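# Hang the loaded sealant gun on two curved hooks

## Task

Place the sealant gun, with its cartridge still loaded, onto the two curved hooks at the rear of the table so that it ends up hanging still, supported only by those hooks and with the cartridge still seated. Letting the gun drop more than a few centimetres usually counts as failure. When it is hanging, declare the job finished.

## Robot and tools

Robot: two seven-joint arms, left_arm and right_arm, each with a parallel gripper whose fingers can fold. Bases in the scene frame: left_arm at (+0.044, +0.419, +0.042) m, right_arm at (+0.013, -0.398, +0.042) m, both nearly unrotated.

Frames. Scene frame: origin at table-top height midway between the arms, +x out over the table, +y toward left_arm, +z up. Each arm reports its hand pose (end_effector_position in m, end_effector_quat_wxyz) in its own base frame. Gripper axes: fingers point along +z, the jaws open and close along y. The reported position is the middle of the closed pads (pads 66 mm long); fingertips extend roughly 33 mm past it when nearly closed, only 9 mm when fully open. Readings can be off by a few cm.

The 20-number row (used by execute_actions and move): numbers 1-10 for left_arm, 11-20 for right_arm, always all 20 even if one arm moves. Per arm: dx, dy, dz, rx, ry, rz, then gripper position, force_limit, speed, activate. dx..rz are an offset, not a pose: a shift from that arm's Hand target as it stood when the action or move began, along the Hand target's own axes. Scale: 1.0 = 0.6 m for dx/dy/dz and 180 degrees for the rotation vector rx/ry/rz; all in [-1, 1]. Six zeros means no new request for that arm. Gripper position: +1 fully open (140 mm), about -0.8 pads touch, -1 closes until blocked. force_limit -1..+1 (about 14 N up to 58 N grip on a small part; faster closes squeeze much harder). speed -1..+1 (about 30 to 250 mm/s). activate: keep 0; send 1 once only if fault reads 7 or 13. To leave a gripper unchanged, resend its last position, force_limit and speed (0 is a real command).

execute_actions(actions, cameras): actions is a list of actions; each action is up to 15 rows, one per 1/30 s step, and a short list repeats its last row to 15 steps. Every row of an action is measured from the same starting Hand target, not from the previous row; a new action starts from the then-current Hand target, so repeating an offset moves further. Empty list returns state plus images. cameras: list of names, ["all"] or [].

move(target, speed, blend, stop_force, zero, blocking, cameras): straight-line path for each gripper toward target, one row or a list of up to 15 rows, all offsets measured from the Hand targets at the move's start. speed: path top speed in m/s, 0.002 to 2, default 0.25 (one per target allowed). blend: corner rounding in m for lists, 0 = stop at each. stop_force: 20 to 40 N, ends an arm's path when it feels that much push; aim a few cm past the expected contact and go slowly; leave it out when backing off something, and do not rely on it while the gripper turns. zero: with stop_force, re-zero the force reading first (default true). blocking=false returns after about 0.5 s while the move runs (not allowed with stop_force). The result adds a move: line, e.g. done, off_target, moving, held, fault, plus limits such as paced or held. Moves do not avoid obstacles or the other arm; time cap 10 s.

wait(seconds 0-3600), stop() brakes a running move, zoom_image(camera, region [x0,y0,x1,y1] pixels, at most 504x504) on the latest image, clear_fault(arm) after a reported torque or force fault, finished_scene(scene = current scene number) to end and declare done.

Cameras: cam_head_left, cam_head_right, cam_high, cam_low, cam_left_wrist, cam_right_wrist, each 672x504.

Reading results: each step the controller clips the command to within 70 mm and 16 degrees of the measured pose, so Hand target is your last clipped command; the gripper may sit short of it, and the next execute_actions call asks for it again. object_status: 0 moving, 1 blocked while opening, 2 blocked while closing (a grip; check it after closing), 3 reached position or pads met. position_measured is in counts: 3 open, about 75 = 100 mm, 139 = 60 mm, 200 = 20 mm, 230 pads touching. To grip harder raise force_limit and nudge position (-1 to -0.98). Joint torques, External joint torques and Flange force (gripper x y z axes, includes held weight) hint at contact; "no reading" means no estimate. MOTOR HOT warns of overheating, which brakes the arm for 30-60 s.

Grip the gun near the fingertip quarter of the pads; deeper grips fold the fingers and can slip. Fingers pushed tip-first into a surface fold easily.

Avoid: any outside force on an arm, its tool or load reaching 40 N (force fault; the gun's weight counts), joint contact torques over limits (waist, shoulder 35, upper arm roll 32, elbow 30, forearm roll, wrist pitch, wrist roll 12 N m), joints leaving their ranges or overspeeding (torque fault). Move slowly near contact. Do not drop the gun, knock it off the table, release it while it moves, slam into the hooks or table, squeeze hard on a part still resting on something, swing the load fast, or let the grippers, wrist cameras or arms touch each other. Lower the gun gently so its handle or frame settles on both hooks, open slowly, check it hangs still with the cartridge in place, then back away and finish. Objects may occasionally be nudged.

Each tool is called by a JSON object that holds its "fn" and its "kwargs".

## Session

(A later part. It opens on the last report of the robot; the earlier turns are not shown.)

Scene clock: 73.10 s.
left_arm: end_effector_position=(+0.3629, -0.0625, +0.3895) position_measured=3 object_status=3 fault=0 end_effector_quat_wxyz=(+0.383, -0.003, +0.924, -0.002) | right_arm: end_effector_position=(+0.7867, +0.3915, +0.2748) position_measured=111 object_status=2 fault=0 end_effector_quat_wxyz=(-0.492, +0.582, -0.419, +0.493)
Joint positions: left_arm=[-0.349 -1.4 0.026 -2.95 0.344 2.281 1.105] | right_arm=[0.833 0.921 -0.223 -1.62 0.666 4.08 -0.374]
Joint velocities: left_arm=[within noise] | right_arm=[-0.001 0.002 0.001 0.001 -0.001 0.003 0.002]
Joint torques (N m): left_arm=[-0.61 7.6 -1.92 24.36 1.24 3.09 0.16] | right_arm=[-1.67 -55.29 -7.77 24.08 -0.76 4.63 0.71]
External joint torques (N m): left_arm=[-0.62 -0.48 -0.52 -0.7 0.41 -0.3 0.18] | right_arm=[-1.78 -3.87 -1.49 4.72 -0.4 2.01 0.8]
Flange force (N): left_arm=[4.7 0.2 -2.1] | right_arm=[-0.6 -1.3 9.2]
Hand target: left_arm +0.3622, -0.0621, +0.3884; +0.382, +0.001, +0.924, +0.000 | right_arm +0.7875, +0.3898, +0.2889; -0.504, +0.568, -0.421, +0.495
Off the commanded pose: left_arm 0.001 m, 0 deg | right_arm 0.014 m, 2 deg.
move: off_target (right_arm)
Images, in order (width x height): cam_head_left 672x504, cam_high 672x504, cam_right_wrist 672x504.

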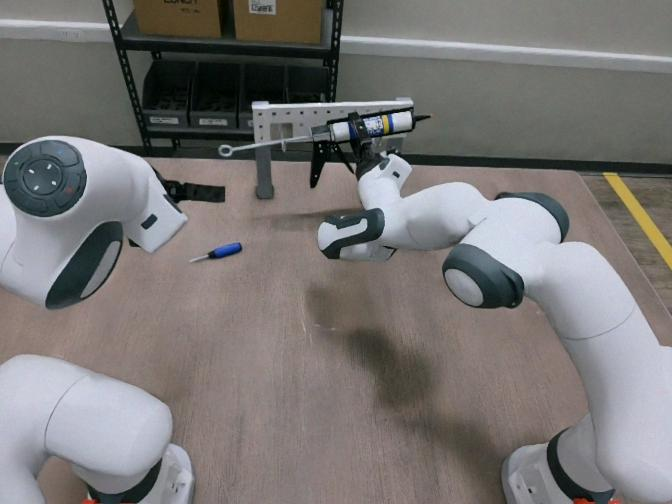

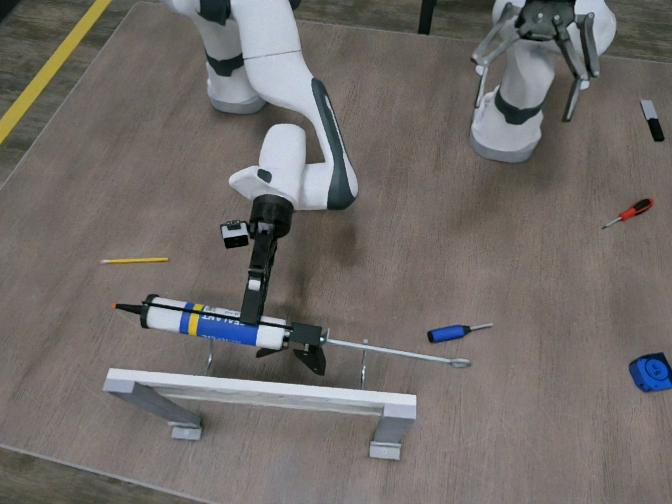

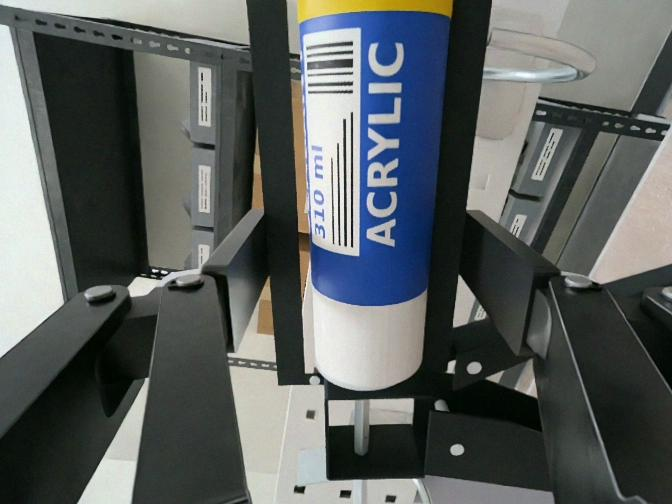

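{"fn": "move", "kwargs": {"target": [[0,0,0,0,0,0, 1,1,1,0, 0.0107,-0.0759,0, 0,0,0, -1,0,-1,0],[0,0,0,0,0,0, 1,1,1,0, 0.0107,-0.0759,0.055, 0,0,0, -1,0,-1,0]], "speed": 0.08, "cameras": ["cam_right_wrist","cam_high"]}}

{"fn": "zoom_image", "kwargs": {"camera": "cam_right_wrist", "region": [430, 0, 672, 180]}}

{"fn": "zoom_image", "kwargs": {"camera": "cam_high", "region": [300, 280, 500, 420]}}

Scene clock: 79.30 s.
left_arm: end_effector_position=(+0.3629, -0.0625, +0.3895) position_measured=3 object_status=3 fault=0 end_effector_quat_wxyz=(+0.383, -0.003, +0.924, -0.002) | right_arm: end_effector_position=(+0.8198, +0.3955, +0.3093) position_measured=111 object_status=2 fault=0 end_effector_quat_wxyz=(-0.493, +0.582, -0.427, +0.486)
Joint positions: left_arm=[-0.349 -1.4 0.026 -2.95 0.344 2.281 1.105] | right_arm=[0.841 0.922 -0.279 -1.501 0.707 3.942 -0.407]
Joint velocities: left_arm=[within noise] | right_arm=[0.002 0 0 -0.001 0 -0.005 -0.001]
Joint torques (N m): left_arm=[-0.59 7.56 -1.88 24.32 1.25 3.05 0.11] | right_arm=[-0.12 -60.82 -11.28 28.51 -0.64 5.83 -0.05]
External joint torques (N m): left_arm=[-0.57 -0.43 -0.47 -0.8 0.42 -0.34 0.14] | right_arm=[-0.01 -7.82 -3.56 7.61 -0.18 3.19 0.04]
Flange force (N): left_arm=[4.8 0.2 -1.9] | right_arm=[-7.4 -9.7 11.9]
Hand target: left_arm +0.3622, -0.0621, +0.3884; +0.382, +0.001, +0.924, +0.000 | right_arm +0.8202, +0.3949, +0.3349; -0.504, +0.568, -0.421, +0.495
Off the commanded pose: left_arm 0.001 m, 0 deg | right_arm 0.026 m, 2 deg.
move: off_target (right_arm)
Images, in order (width x height): cam_high 672x504, cam_right_wrist 672x504.

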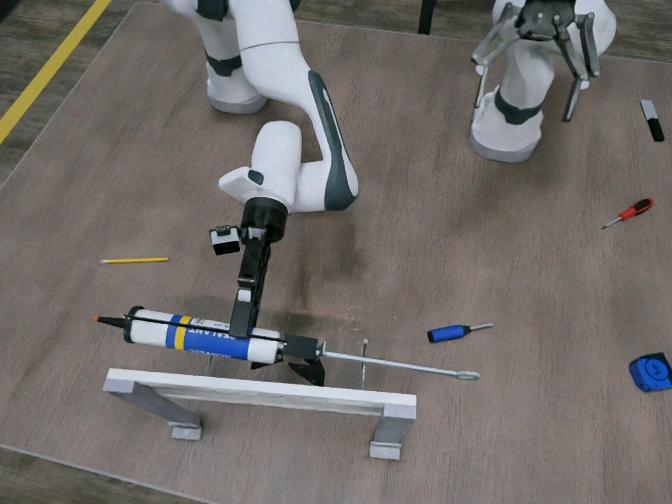

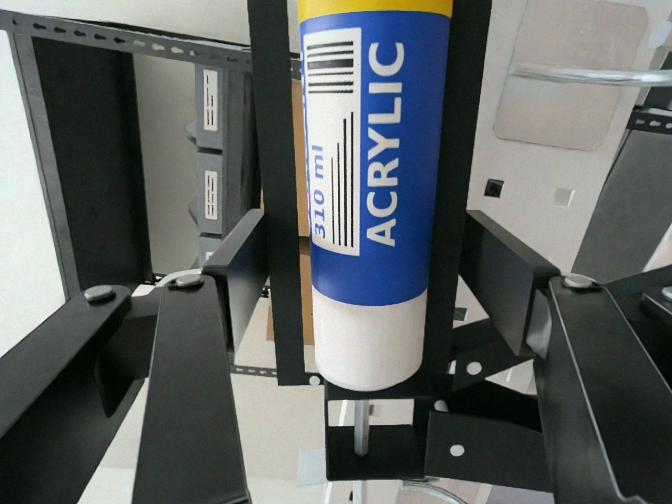

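Scaled by 2.083 from the camera's image (finer frame: 960x720).

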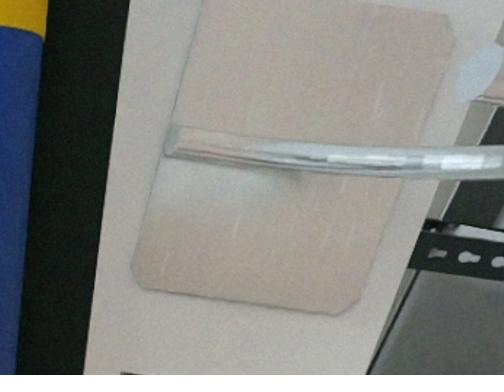

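Scaled by 2.520 from the camera's image (finer frame: 960x720).

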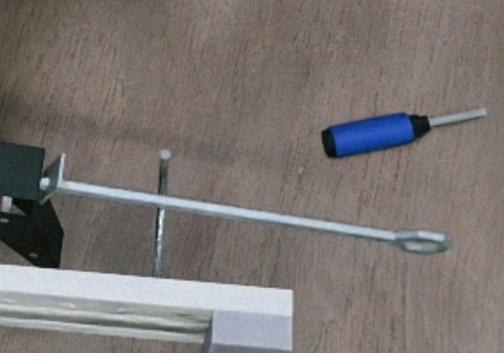

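{"fn": "move", "kwargs": {"target": [0,0,0,0,0,0, 1,1,1,0, -0.0127,0.0908,0, 0,0,0, -1,0,-1,0], "speed": 0.08, "cameras": ["cam_right_wrist","cam_high","cam_head_left"]}}

{"fn": "zoom_image", "kwargs": {"camera": "cam_right_wrist", "region": [430, 0, 672, 180]}}

{"fn": "zoom_image", "kwargs": {"camera": "cam_head_left", "region": [210, 70, 450, 230]}}

Scene clock: 81.17 s.
left_arm: end_effector_position=(+0.3629, -0.0625, +0.3895) position_measured=3 object_status=3 fault=0 end_effector_quat_wxyz=(+0.383, -0.003, +0.924, -0.002) | right_arm: end_effector_position=(+0.8191, +0.3956, +0.2496) position_measured=111 object_status=2 fault=0 end_effector_quat_wxyz=(-0.487, +0.588, -0.426, +0.486)
Joint positions: left_arm=[-0.349 -1.4 0.026 -2.95 0.344 2.281 1.105] | right_arm=[0.827 1.038 -0.269 -1.454 0.694 3.987 -0.368]
Joint velocities: left_arm=[within noise] | right_arm=[0 0.001 0.001 0.001 0 0.001 0.006]
Joint torques (N m): left_arm=[-0.63 7.62 -1.97 24.27 1.23 3.07 0.17] | right_arm=[-0.72 -62.55 -10.95 27.37 -1.31 6.47 0.28]
External joint torques (N m): left_arm=[-0.63 -0.49 -0.57 -0.77 0.4 -0.32 0.19] | right_arm=[-0.58 -8.89 -3.08 7.45 -1.02 3.78 0.37]
Flange force (N): left_arm=[5.0 0.1 -2.1] | right_arm=[-0.2 -8.1 6.5]
Hand target: left_arm +0.3622, -0.0621, +0.3884; +0.382, +0.001, +0.924, +0.000 | right_arm +0.8201, +0.3949, +0.2798; -0.504, +0.568, -0.421, +0.495
Off the commanded pose: left_arm 0.001 m, 0 deg | right_arm 0.030 m, 3 deg.
move: off_target (right_arm)
Images, in order (width x height): cam_head_left 672x504, cam_high 672x504, cam_right_wrist 672x504.

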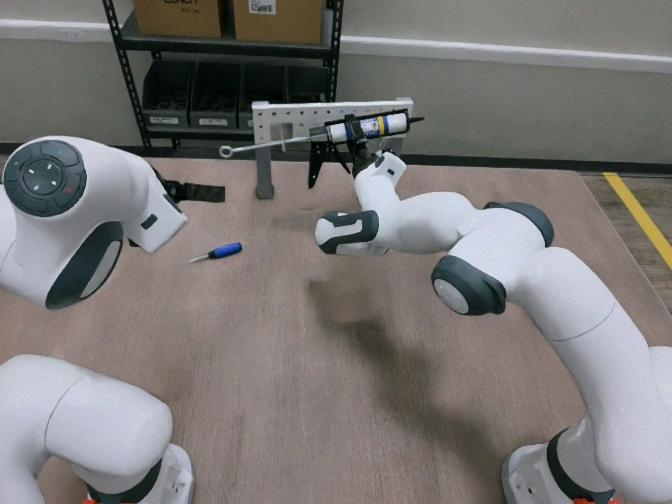

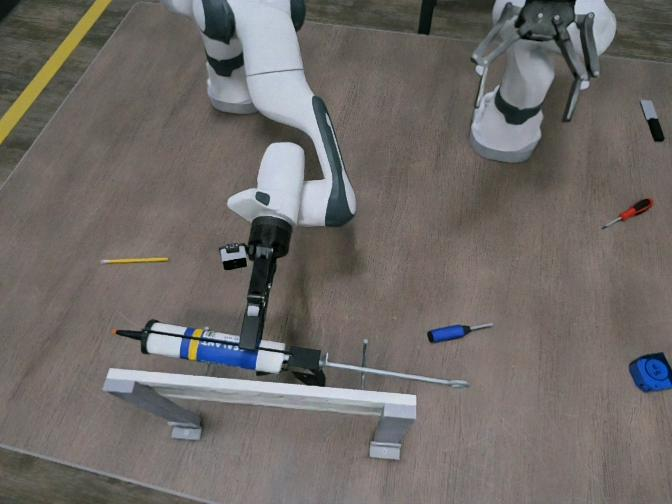

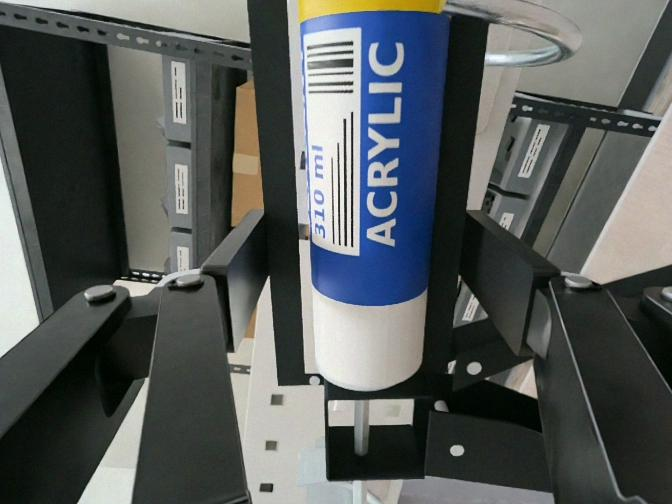

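Scaled by 2.083 from the camera's image (finer frame: 960x720).

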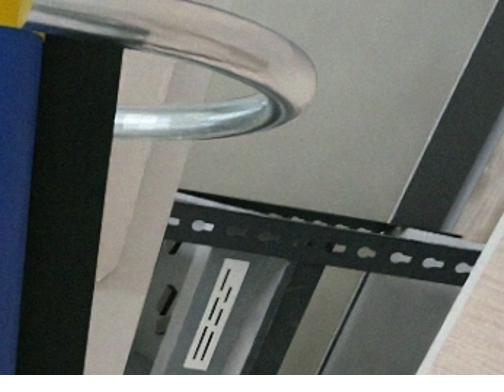

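Scaled by 2.100 from the camera's image (finer frame: 960x720).

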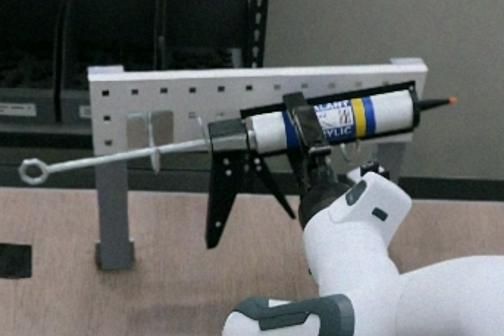

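{"fn": "move", "kwargs": {"target": [0,0,0,0,0,0, 1,1,1,0, -0.0028,0.0198,0, 0,0,0, -1,0,-1,0], "speed": 0.05}}

{"fn": "move", "kwargs": {"target": [0,0,0,0,0,0, 1,1,1,0, -0.0014,0.0099,0, 0,0,0, -1,0,-1,0], "speed": 0.05, "cameras": ["cam_right_wrist","cam_high","cam_head_left"]}}

{"fn": "zoom_image", "kwargs": {"camera": "cam_head_left", "region": [210, 70, 450, 230]}}

Scene clock: 82.20 s.
left_arm: end_effector_position=(+0.3629, -0.0625, +0.3895) position_measured=3 object_status=3 fault=0 end_effector_quat_wxyz=(+0.383, -0.003, +0.924, -0.002) | right_arm: end_effector_position=(+0.8188, +0.3958, +0.2378) position_measured=111 object_status=2 fault=0 end_effector_quat_wxyz=(-0.487, +0.588, -0.426, +0.486)
Joint positions: left_arm=[-0.349 -1.4 0.026 -2.95 0.344 2.281 1.105] | right_arm=[0.826 1.065 -0.269 -1.44 0.693 3.995 -0.357]
Joint velocities: left_arm=[within noise] | right_arm=[0 0.001 0 0.001 0 0.003 0.005]
Joint torques (N m): left_arm=[-0.63 7.66 -1.95 24.33 1.22 3.09 0.17] | right_arm=[-0.71 -62.63 -11.31 27.43 -1.17 6.43 0.28]
External joint torques (N m): left_arm=[-0.61 -0.37 -0.55 -0.74 0.39 -0.3 0.19] | right_arm=[-0.62 -8.9 -3.42 7.73 -0.91 3.75 0.37]
Flange force (N): left_arm=[4.4 -0.1 -1.8] | right_arm=[-1.6 -7.9 8.8]
Hand target: left_arm +0.3622, -0.0621, +0.3884; +0.382, +0.001, +0.924, +0.000 | right_arm +0.8201, +0.3949, +0.2678; -0.504, +0.568, -0.421, +0.495
Off the commanded pose: left_arm 0.001 m, 0 deg | right_arm 0.030 m, 3 deg.
move: off_target (right_arm)

Scene clock: 82.70 s.
left_arm: end_effector_position=(+0.3629, -0.0625, +0.3895) position_measured=3 object_status=3 fault=0 end_effector_quat_wxyz=(+0.383, -0.003, +0.924, -0.002) | right_arm: end_effector_position=(+0.8185, +0.3961, +0.2321) position_measured=111 object_status=2 fault=0 end_effector_quat_wxyz=(-0.487, +0.588, -0.426, +0.486)
Joint positions: left_arm=[-0.349 -1.4 0.026 -2.95 0.344 2.281 1.105] | right_arm=[0.825 1.078 -0.269 -1.432 0.693 3.999 -0.352]
Joint velocities: left_arm=[within noise] | right_arm=[-0.001 -0.001 -0.002 0.004 0.001 0.004 0.004]
Joint torques (N m): left_arm=[-0.51 7.67 -1.93 24.31 1.22 3.09 0.28] | right_arm=[-0.91 -62.38 -11.16 27.3 -1.12 6.4 0.37]
External joint torques (N m): left_arm=[-0.54 -0.39 -0.52 -0.72 0.39 -0.29 0.3] | right_arm=[-1.03 -8.5 -3.32 7.61 -0.86 3.71 0.46]
Flange force (N): left_arm=[4.3 0.4 -1.8] | right_arm=[-1.4 -6.9 9.7]
Hand target: left_arm +0.3622, -0.0621, +0.3884; +0.382, +0.001, +0.924, +0.000 | right_arm +0.8201, +0.3949, +0.2618; -0.504, +0.568, -0.421, +0.495
Off the commanded pose: left_arm 0.001 m, 0 deg | right_arm 0.030 m, 3 deg.
move: off_target (right_arm)
Images, in order (width x height): cam_head_left 672x504, cam_high 672x504, cam_right_wrist 672x504.

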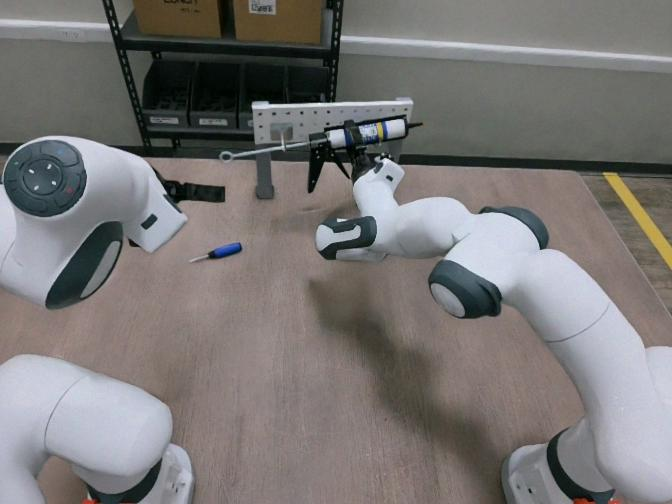

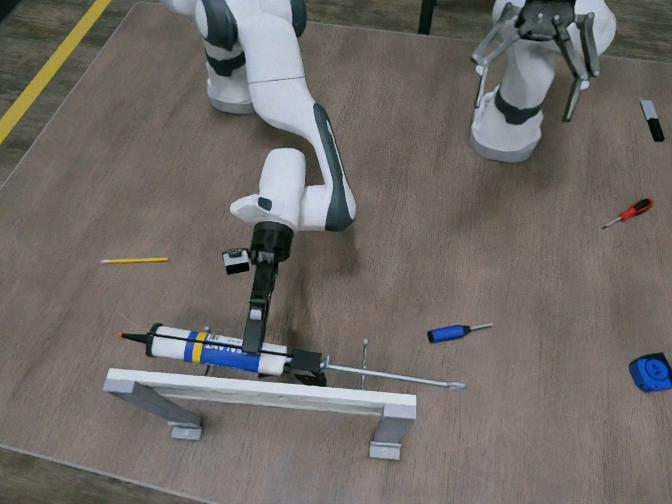

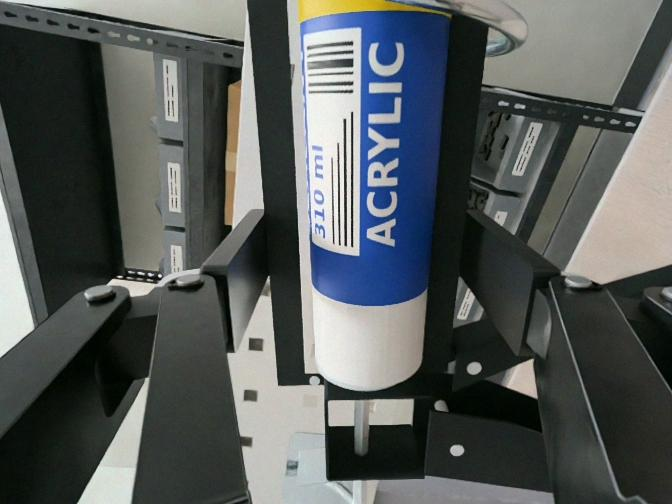

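Scaled by 2.100 from the camera's image (finer frame: 960x720).

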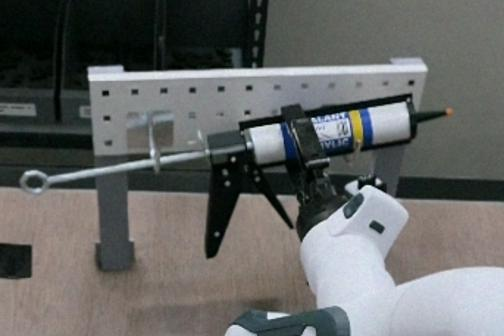

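{"fn": "move", "kwargs": {"target": [0,0,0,0,0,0, 1,1,1,0, -0.0019,0.0132,0, 0,0,0, -1,0,-1,0], "speed": 0.04}}

{"fn": "move", "kwargs": {"target": [0,0,0,0,0,0, 1,1,1,0, -0.0014,0.0099,0, 0,0,0, -1,0,-1,0], "speed": 0.04, "cameras": ["cam_right_wrist","cam_high","cam_head_left"]}}

{"fn": "zoom_image", "kwargs": {"camera": "cam_head_left", "region": [210, 70, 450, 230]}}

Scene clock: 83.63 s.
left_arm: end_effector_position=(+0.3629, -0.0625, +0.3895) position_measured=3 object_status=3 fault=0 end_effector_quat_wxyz=(+0.383, -0.003, +0.924, -0.002) | right_arm: end_effector_position=(+0.8188, +0.3963, +0.2295) position_measured=111 object_status=2 fault=0 end_effector_quat_wxyz=(-0.491, +0.583, -0.427, +0.486)
Joint positions: left_arm=[-0.349 -1.4 0.026 -2.95 0.344 2.281 1.105] | right_arm=[0.825 1.093 -0.271 -1.419 0.693 4.008 -0.339]
Joint torques (N m): left_arm=[-0.56 7.61 -1.98 24.27 1.23 3.07 0.2] | right_arm=[-1.15 -60.56 -11.59 25.89 -0.91 5.95 -0.01]
External joint torques (N m): left_arm=[-0.52 -0.45 -0.53 -0.79 0.4 -0.31 0.22] | right_arm=[-1.11 -6.41 -3.59 6.2 -0.67 3.27 0.08]
Flange force (N): left_arm=[4.8 0.3 -1.9] | right_arm=[-2.5 -4.5 10.2]
Hand target: left_arm +0.3622, -0.0621, +0.3884; +0.382, +0.001, +0.924, +0.000 | right_arm +0.8201, +0.3949, +0.2538; -0.504, +0.568, -0.421, +0.495
Off the commanded pose: left_arm 0.001 m, 0 deg | right_arm 0.024 m, 3 deg.
move: off_target (right_arm)

Scene clock: 84.33 s.
left_arm: end_effector_position=(+0.3629, -0.0625, +0.3895) position_measured=3 object_status=3 fault=0 end_effector_quat_wxyz=(+0.383, -0.003, +0.924, -0.002) | right_arm: end_effector_position=(+0.8191, +0.3963, +0.2277) position_measured=111 object_status=2 fault=0 end_effector_quat_wxyz=(-0.495, +0.580, -0.428, +0.486)
Joint positions: left_arm=[-0.349 -1.4 0.026 -2.95 0.344 2.281 1.105] | right_arm=[0.825 1.106 -0.275 -1.409 0.693 4.014 -0.327]
Joint velocities: left_arm=[within noise] | right_arm=[0 0.001 -0.002 -0.001 0 0.001 0.004]
Joint torques (N m): left_arm=[-0.61 7.64 -1.85 24.3 1.23 3.06 0.18] | right_arm=[-1.03 -59.79 -11.84 24.74 -0.51 5.42 -0.28]
External joint torques (N m): left_arm=[-0.59 -0.38 -0.45 -0.8 0.4 -0.33 0.2] | right_arm=[-0.85 -5.53 -3.66 5.12 -0.3 2.75 -0.18]
Flange force (N): left_arm=[4.6 0.3 -1.8] | right_arm=[-3.2 -4.5 8.7]
Hand target: left_arm +0.3622, -0.0621, +0.3884; +0.382, +0.001, +0.924, +0.000 | right_arm +0.8201, +0.3950, +0.2478; -0.504, +0.568, -0.421, +0.495
Off the commanded pose: left_arm 0.001 m, 0 deg | right_arm 0.020 m, 2 deg.
move: off_target (right_arm)
Images, in order (width x height): cam_head_left 672x504, cam_high 672x504, cam_right_wrist 672x504.

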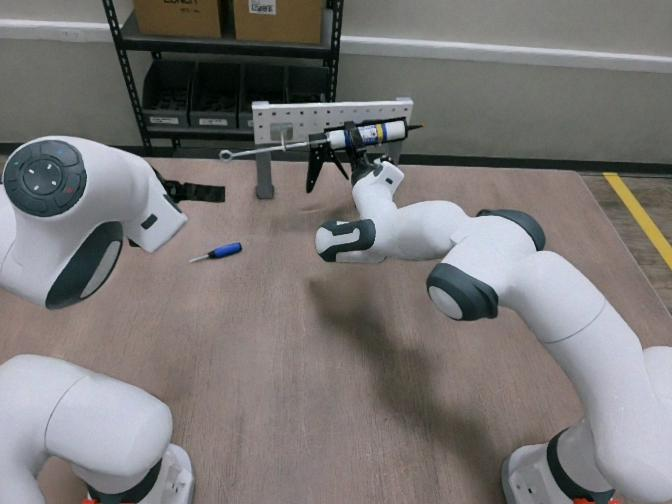

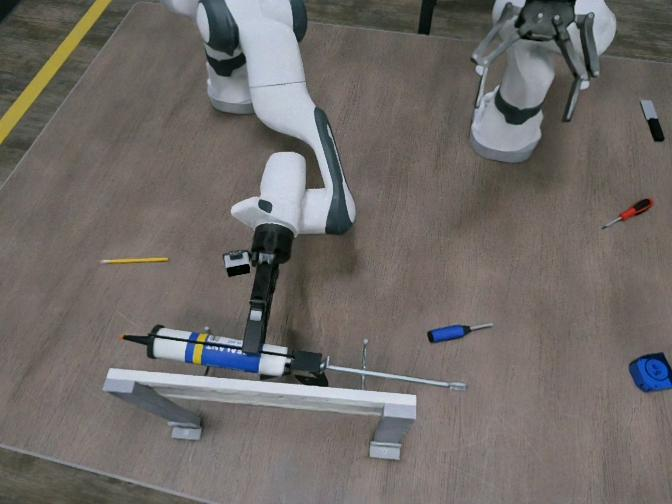

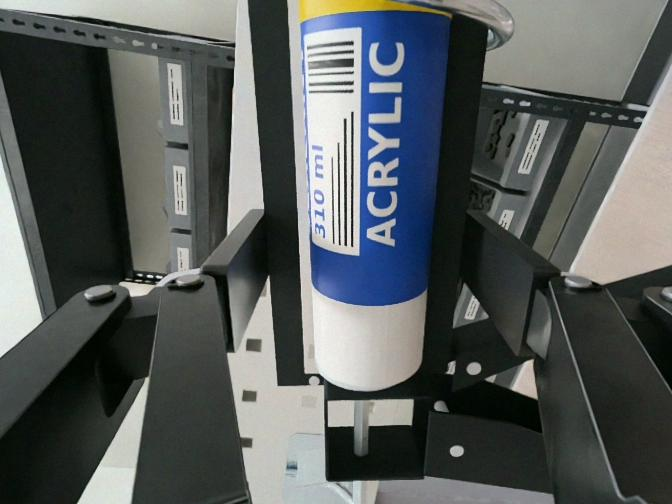

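Scaled by 2.100 from the camera's image (finer frame: 960x720).

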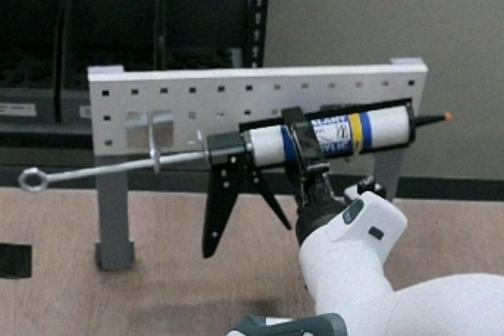

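{"fn": "move", "kwargs": {"target": [0,0,0,0,0,0, 1,1,1,0, -0.0019,0.0132,0, 0,0,0.008, -1,0,-1,0], "speed": 0.04}}

{"fn": "move", "kwargs": {"target": [0,0,0,0,0,0, 1,1,1,0, -0.0019,0.0132,0, 0,0,0.005, -1,0,-1,0], "speed": 0.04, "cameras": ["cam_right_wrist","cam_high","cam_head_left"]}}

{"fn": "zoom_image", "kwargs": {"camera": "cam_head_left", "region": [210, 70, 450, 230]}}

{"fn": "zoom_image", "kwargs": {"camera": "cam_right_wrist", "region": [400, 0, 560, 120]}}

Scene clock: 85.57 s.
left_arm: end_effector_position=(+0.3629, -0.0625, +0.3895) position_measured=3 object_status=3 fault=0 end_effector_quat_wxyz=(+0.383, -0.003, +0.924, -0.002) | right_arm: end_effector_position=(+0.8193, +0.3966, +0.2265) position_measured=111 object_status=2 fault=0 end_effector_quat_wxyz=(-0.500, +0.575, -0.427, +0.487)
Joint positions: left_arm=[-0.349 -1.4 0.026 -2.95 0.344 2.281 1.105] | right_arm=[0.822 1.12 -0.273 -1.394 0.692 4.026 -0.317]
Joint velocities: left_arm=[within noise] | right_arm=[-0.003 0.001 0.002 0.002 -0.001 0.003 -0.001]
Joint torques (N m): left_arm=[-0.6 7.62 -1.96 24.34 1.24 3.08 0.16] | right_arm=[-1.41 -57.56 -8.84 23.84 -0.36 4.7 0.57]
External joint torques (N m): left_arm=[-0.61 -0.5 -0.55 -0.64 0.41 -0.29 0.18] | right_arm=[-1.48 -3.34 -0.85 4.31 -0.14 2.07 0.67]
Flange force (N): left_arm=[4.6 0.1 -2.2] | right_arm=[-2.5 0.4 9.9]
Hand target: left_arm +0.3622, -0.0621, +0.3884; +0.382, +0.001, +0.924, +0.000 | right_arm +0.8201, +0.3950, +0.2398; -0.510, +0.563, -0.428, +0.489
Off the commanded pose: left_arm 0.001 m, 0 deg | right_arm 0.013 m, 2 deg.
move: off_target (right_arm)

Scene clock: 86.33 s.
left_arm: end_effector_position=(+0.3629, -0.0625, +0.3895) position_measured=3 object_status=3 fault=0 end_effector_quat_wxyz=(+0.383, -0.003, +0.924, -0.002) | right_arm: end_effector_position=(+0.8197, +0.3965, +0.2271) position_measured=111 object_status=2 fault=0 end_effector_quat_wxyz=(-0.506, +0.568, -0.428, +0.488)
Joint positions: left_arm=[-0.349 -1.4 0.026 -2.95 0.344 2.281 1.105] | right_arm=[0.808 1.133 -0.255 -1.375 0.687 4.044 -0.317]
Joint torques (N m): left_arm=[-0.58 7.63 -1.93 24.32 1.22 3.07 0.26] | right_arm=[-1.35 -55.45 -7.18 22.26 -0.12 3.46 0.83]
External joint torques (N m): left_arm=[-0.63 -0.38 -0.53 -0.77 0.38 -0.32 0.28] | right_arm=[-1.35 -1.09 0.35 2.68 0.13 0.88 0.92]
Flange force (N): left_arm=[4.5 0.2 -1.9] | right_arm=[-2.8 2.9 9.5]
Hand target: left_arm +0.3622, -0.0621, +0.3884; +0.382, +0.001, +0.924, +0.000 | right_arm +0.8201, +0.3952, +0.2318; -0.514, +0.559, -0.433, +0.485
Off the commanded pose: left_arm 0.001 m, 0 deg | right_arm 0.005 m, 1 deg.
move: off_target (right_arm)
Images, in order (width x height): cam_head_left 672x504, cam_high 672x504, cam_right_wrist 672x504.

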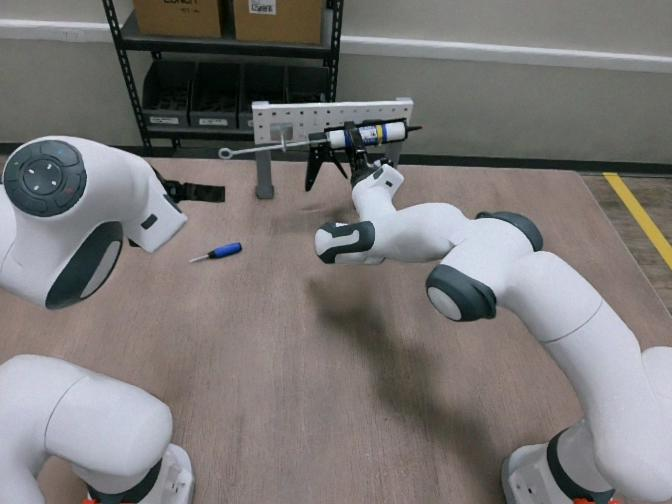

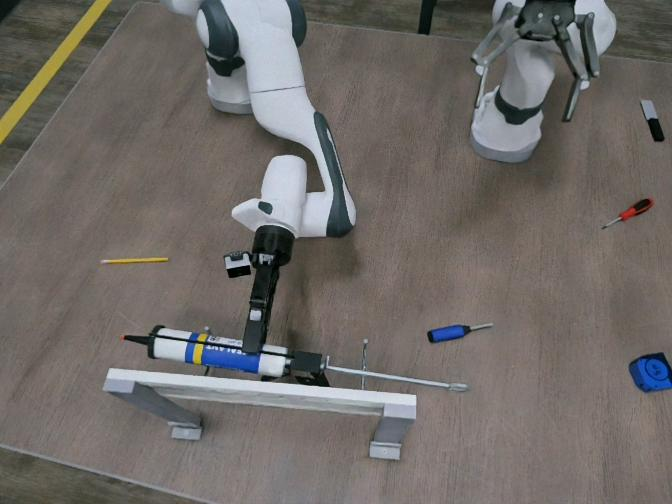

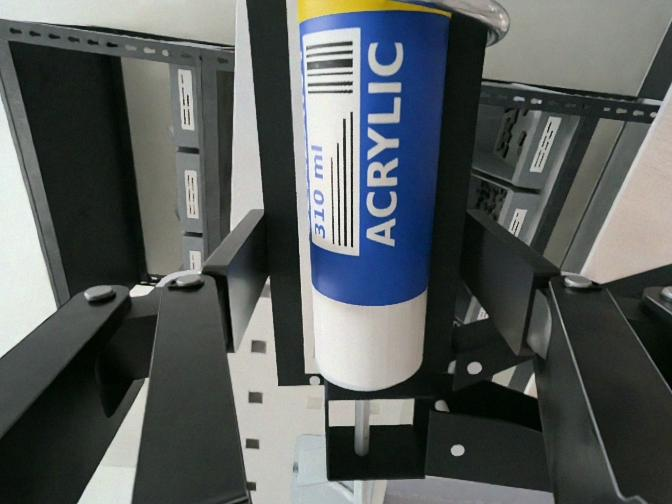

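Scaled by 2.100 from the camera's image (finer frame: 960x720).

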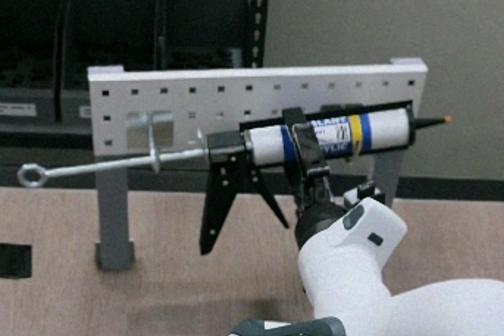

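Scaled by 3.150 from the camera's image (finer frame: 960x720).

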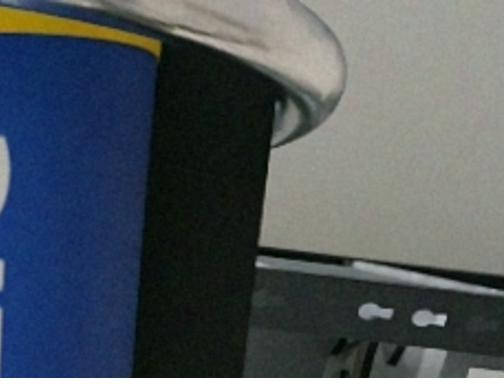

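{"fn": "execute_actions", "kwargs": {"actions": [[[0,0,0,0,0,0, 1,1,1,0, 0,0,0,0,0,0, 0.5,0,-1,0]],[[0,0,0,0,0,0, 1,1,1,0, 0,0,0,0,0,0, 0.5,0,-1,0]]], "cameras": ["cam_right_wrist","cam_high","cam_head_left"]}}

{"fn": "zoom_image", "kwargs": {"camera": "cam_head_left", "region": [210, 70, 450, 230]}}

Scene clock: 87.80 s.
left_arm: end_effector_position=(+0.3629, -0.0625, +0.3895) position_measured=3 object_status=3 fault=0 end_effector_quat_wxyz=(+0.383, -0.003, +0.924, -0.002) | right_arm: end_effector_position=(+0.8199, +0.3953, +0.2289) position_measured=66 object_status=0 fault=0 end_effector_quat_wxyz=(-0.511, +0.563, -0.432, +0.486)
Joint positions: left_arm=[-0.349 -1.4 0.026 -2.95 0.344 2.281 1.105] | right_arm=[0.802 1.133 -0.246 -1.372 0.686 4.052 -0.309]
Joint torques (N m): left_arm=[-0.59 7.61 -1.92 24.33 1.22 3.08 0.16] | right_arm=[-1.1 -54.72 -7.02 20.87 -0.68 2.7 0.17]
External joint torques (N m): left_arm=[-0.58 -0.47 -0.52 -0.74 0.4 -0.31 0.19] | right_arm=[-1.3 -0.1 0.22 1.14 -0.37 0.13 0.27]
External joint torques at the end of the 1st action: left_arm=[-0.58 -0.42 -0.5 -0.75 0.41 -0.33 0.21] | right_arm=[-1.39 -0.33 0.21 1.31 -0.39 0.22 0.27]
Flange force (N): left_arm=[4.8 0.2 -2.0] | right_arm=[-0.1 2.2 5.9]
Flange force at the end of the 1st action (N): left_arm=[4.6 0.3 -2.0] | right_arm=[0.0 2.0 6.1]
Hand target: left_arm +0.3622, -0.0621, +0.3884; +0.382, +0.001, +0.924, +0.000 | right_arm +0.8201, +0.3952, +0.2318; -0.514, +0.559, -0.433, +0.485
Off the commanded pose: left_arm 0.001 m, 0 deg | right_arm 0.003 m, 1 deg.
Images, in order (width x height): cam_head_left 672x504, cam_high 672x504, cam_right_wrist 672x504.

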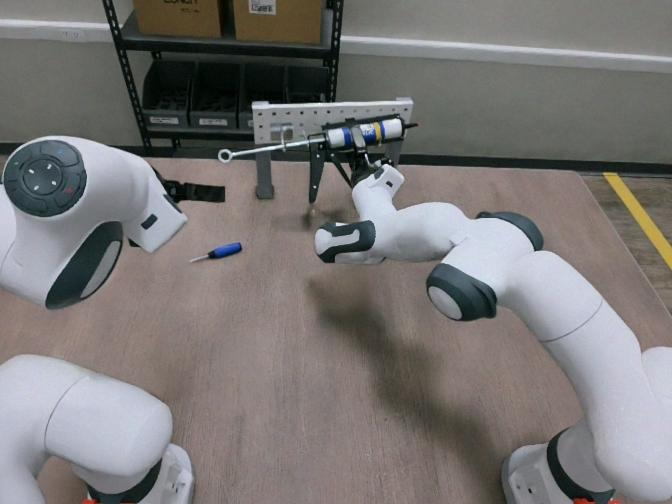

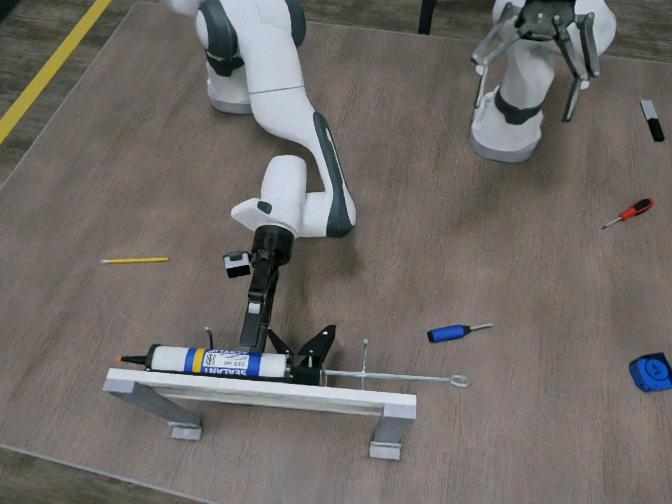

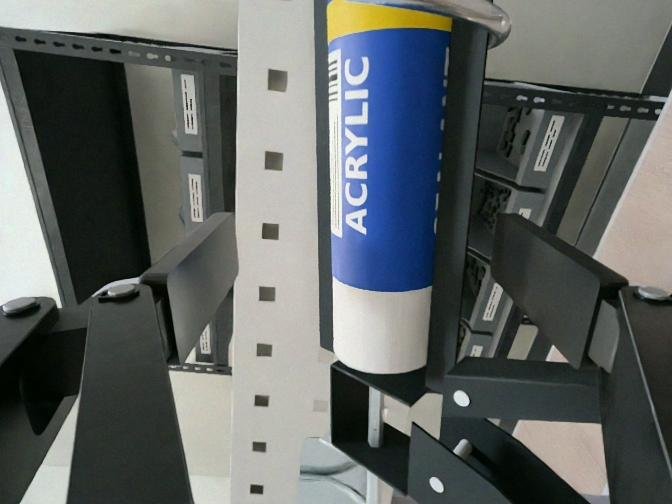

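Scaled by 2.100 from the camera's image (finer frame: 960x720).

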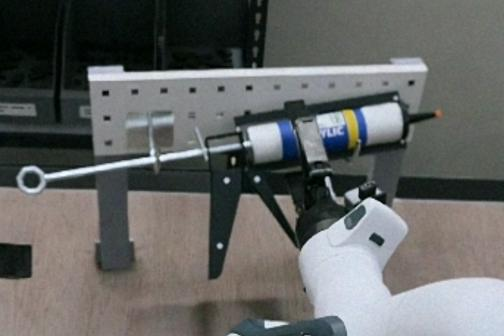

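{"fn": "execute_actions", "kwargs": {"actions": [[[0,0,0,0,0,0, 1,1,1,0, 0,0,0,0,0,0, 1,0,-1,0]],[[0,0,0,0,0,0, 1,1,1,0, 0,0,0,0,0,0, 1,0,-1,0]],[[0,0,0,0,0,0, 1,1,1,0, 0,0,0,0,0,0, 1,0,-1,0]]], "cameras": ["cam_right_wrist","cam_high","cam_low"]}}

{"fn": "zoom_image", "kwargs": {"camera": "cam_high", "region": [90, 280, 490, 440]}}

Scene clock: 90.13 s.
left_arm: end_effector_position=(+0.3629, -0.0625, +0.3895) position_measured=3 object_status=3 fault=0 end_effector_quat_wxyz=(+0.383, -0.003, +0.924, -0.002) | right_arm: end_effector_position=(+0.8199, +0.3953, +0.2289) position_measured=3 object_status=3 fault=0 end_effector_quat_wxyz=(-0.511, +0.563, -0.432, +0.486)
Joint positions: left_arm=[-0.349 -1.4 0.026 -2.95 0.344 2.281 1.105] | right_arm=[0.802 1.133 -0.246 -1.372 0.686 4.052 -0.309]
Joint torques (N m): left_arm=[-0.61 7.59 -1.88 24.28 1.22 3.08 0.23] | right_arm=[-1.05 -54.63 -7.15 20.82 -0.66 2.66 0.19]
External joint torques (N m): left_arm=[-0.56 -0.52 -0.46 -0.76 0.39 -0.3 0.25] | right_arm=[-0.95 -0.05 0.24 1.14 -0.39 0.13 0.29]
External joint torques at the end of the 1st action: left_arm=[-0.62 -0.42 -0.54 -0.78 0.37 -0.32 0.19] | right_arm=[-0.87 -0.03 0.32 1.12 -0.4 0.14 0.25]
External joint torques at the end of the 2nd action: left_arm=[-0.65 -0.45 -0.44 -0.77 0.39 -0.3 0.2] | right_arm=[-1.2 -0.34 0.03 1.28 -0.36 0.13 0.25]
Flange force (N): left_arm=[5.0 0.6 -2.1] | right_arm=[-0.6 2.2 5.8]
Flange force at the end of the 1st action (N): left_arm=[4.8 0.0 -2.0] | right_arm=[-0.7 2.2 5.6]
Flange force at the end of the 2nd action (N): left_arm=[4.8 0.3 -1.9] | right_arm=[-0.4 1.8 6.1]
Hand target: left_arm +0.3622, -0.0621, +0.3884; +0.382, +0.001, +0.924, +0.000 | right_arm +0.8201, +0.3952, +0.2318; -0.514, +0.559, -0.433, +0.485
Off the commanded pose: left_arm 0.001 m, 0 deg | right_arm 0.003 m, 1 deg.
Images, in order (width x height): cam_high 672x504, cam_low 672x504, cam_right_wrist 672x504.

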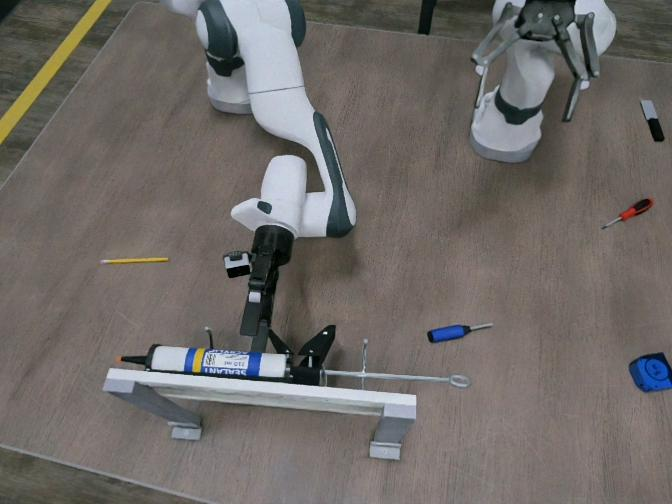

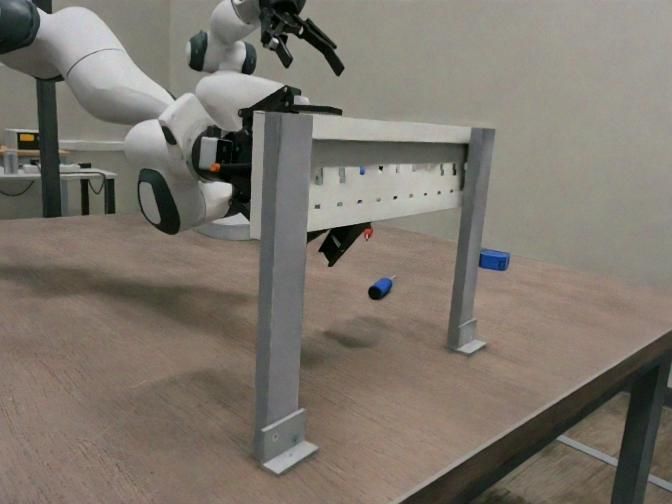

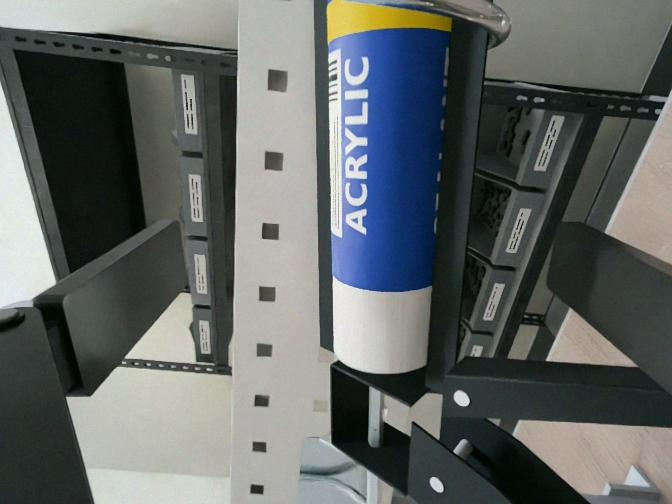

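Scaled by 1.260 from the camera's image (finer frame: 960x720).

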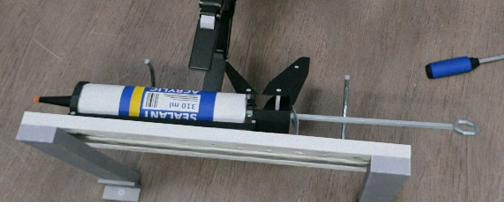

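{"fn": "move", "kwargs": {"target": [0,0,0,0,0,0, 1,1,1,0, 0,0,-0.3, 0,0,0, 1,0,-1,0], "speed": 0.12, "cameras": ["cam_right_wrist","cam_high","cam_head_left","cam_head_right","cam_low"]}}

{"fn": "zoom_image", "kwargs": {"camera": "cam_head_left", "region": [210, 70, 450, 230]}}

{"fn": "zoom_image", "kwargs": {"camera": "cam_high", "region": [90, 280, 490, 440]}}

Scene clock: 92.77 s.
left_arm: end_effector_position=(+0.3629, -0.0625, +0.3895) position_measured=3 object_status=3 fault=0 end_effector_quat_wxyz=(+0.383, -0.003, +0.924, -0.002) | right_arm: end_effector_position=(+0.6423, +0.3689, +0.2300) position_measured=3 object_status=3 fault=0 end_effector_quat_wxyz=(-0.511, +0.564, -0.430, +0.486)
Joint positions: left_arm=[-0.349 -1.4 0.026 -2.95 0.344 2.281 1.105] | right_arm=[0.932 0.806 -0.15 -2.089 0.692 4.444 -0.183]
Joint velocities: left_arm=[within noise] | right_arm=[-0.002 0 0 0 -0.001 0.004 0.004]
Joint torques (N m): left_arm=[-0.66 7.61 -1.82 24.36 1.22 3.06 0.22] | right_arm=[-0.89 -44.15 -3.9 13.67 0.55 2.69 0.13]
External joint torques (N m): left_arm=[-0.65 -0.46 -0.39 -0.7 0.39 -0.32 0.24] | right_arm=[-0.91 -0.42 0.22 0.23 0.59 0.13 0.23]
Flange force (N): left_arm=[4.6 0.6 -2.1] | right_arm=[0.1 -0.3 -0.1]
Hand target: left_arm +0.3622, -0.0621, +0.3884; +0.382, +0.001, +0.924, +0.000 | right_arm +0.6422, +0.3673, +0.2320; -0.514, +0.559, -0.433, +0.485
Off the commanded pose: left_arm 0.001 m, 0 deg | right_arm 0.003 m, 1 deg.
move: done
Images, in order (width x height): cam_head_left 672x504, cam_head_right 672x504, cam_high 672x504, cam_low 672x504, cam_right_wrist 672x504.

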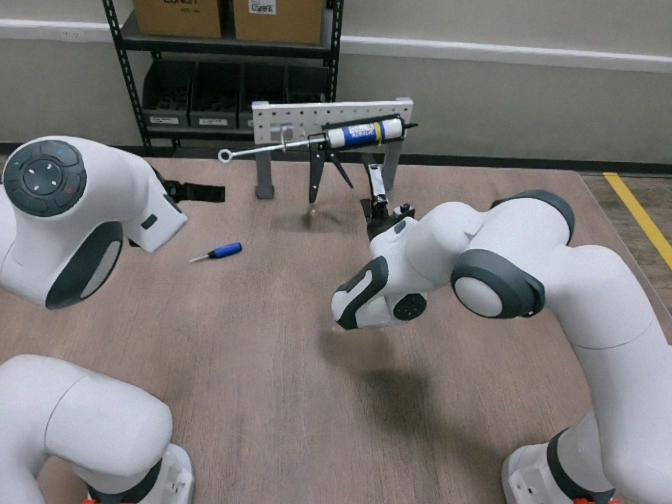

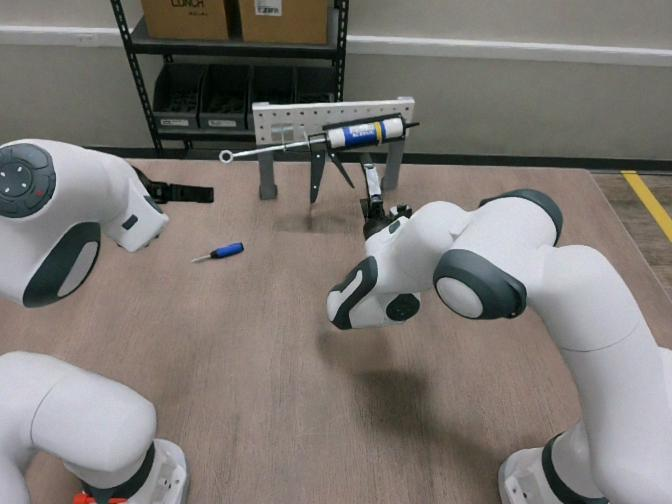

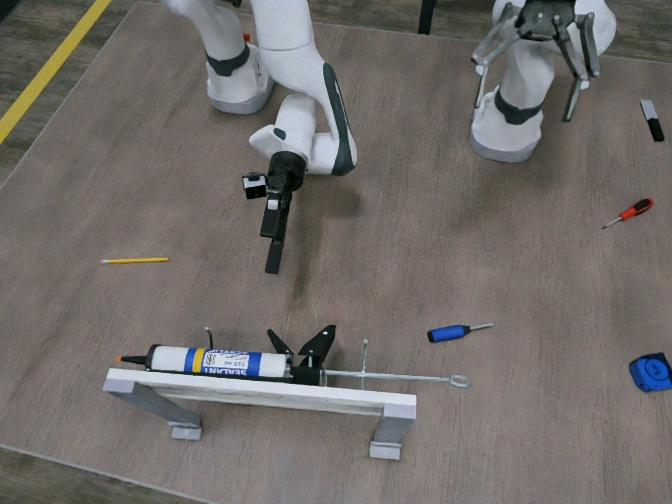

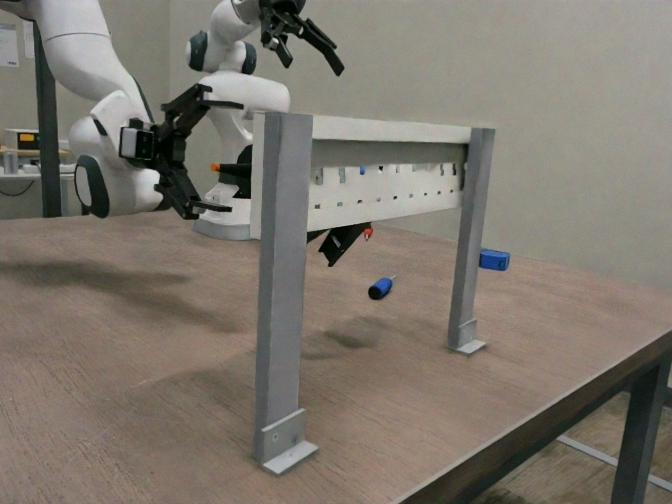

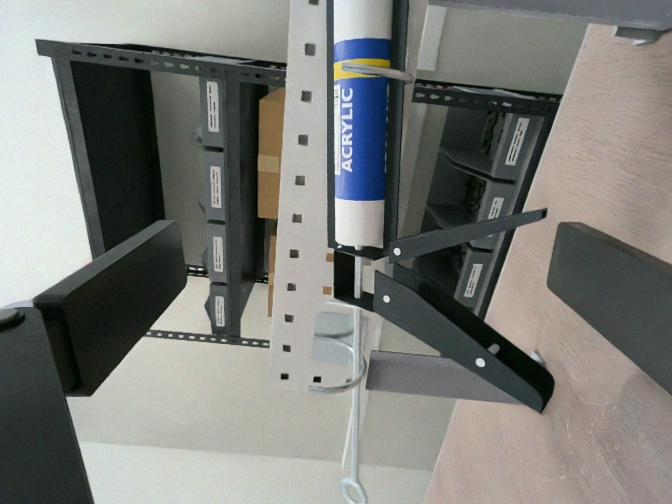

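Scaled by 2.100 from the camera's image (finer frame: 960x720).

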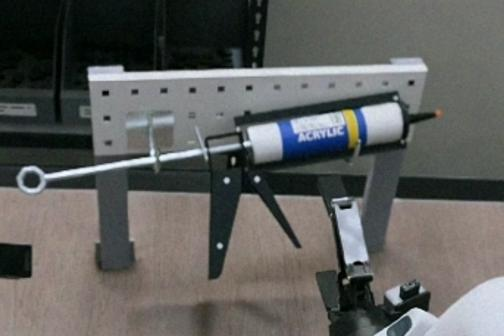

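Scaled by 1.260 from the camera's image (finer frame: 960x720).

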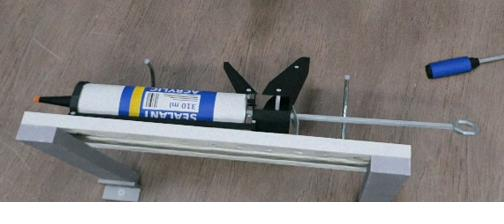

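{"fn": "finished_scene", "kwargs": {"scene": 1}}

The scene is finished: the task was done.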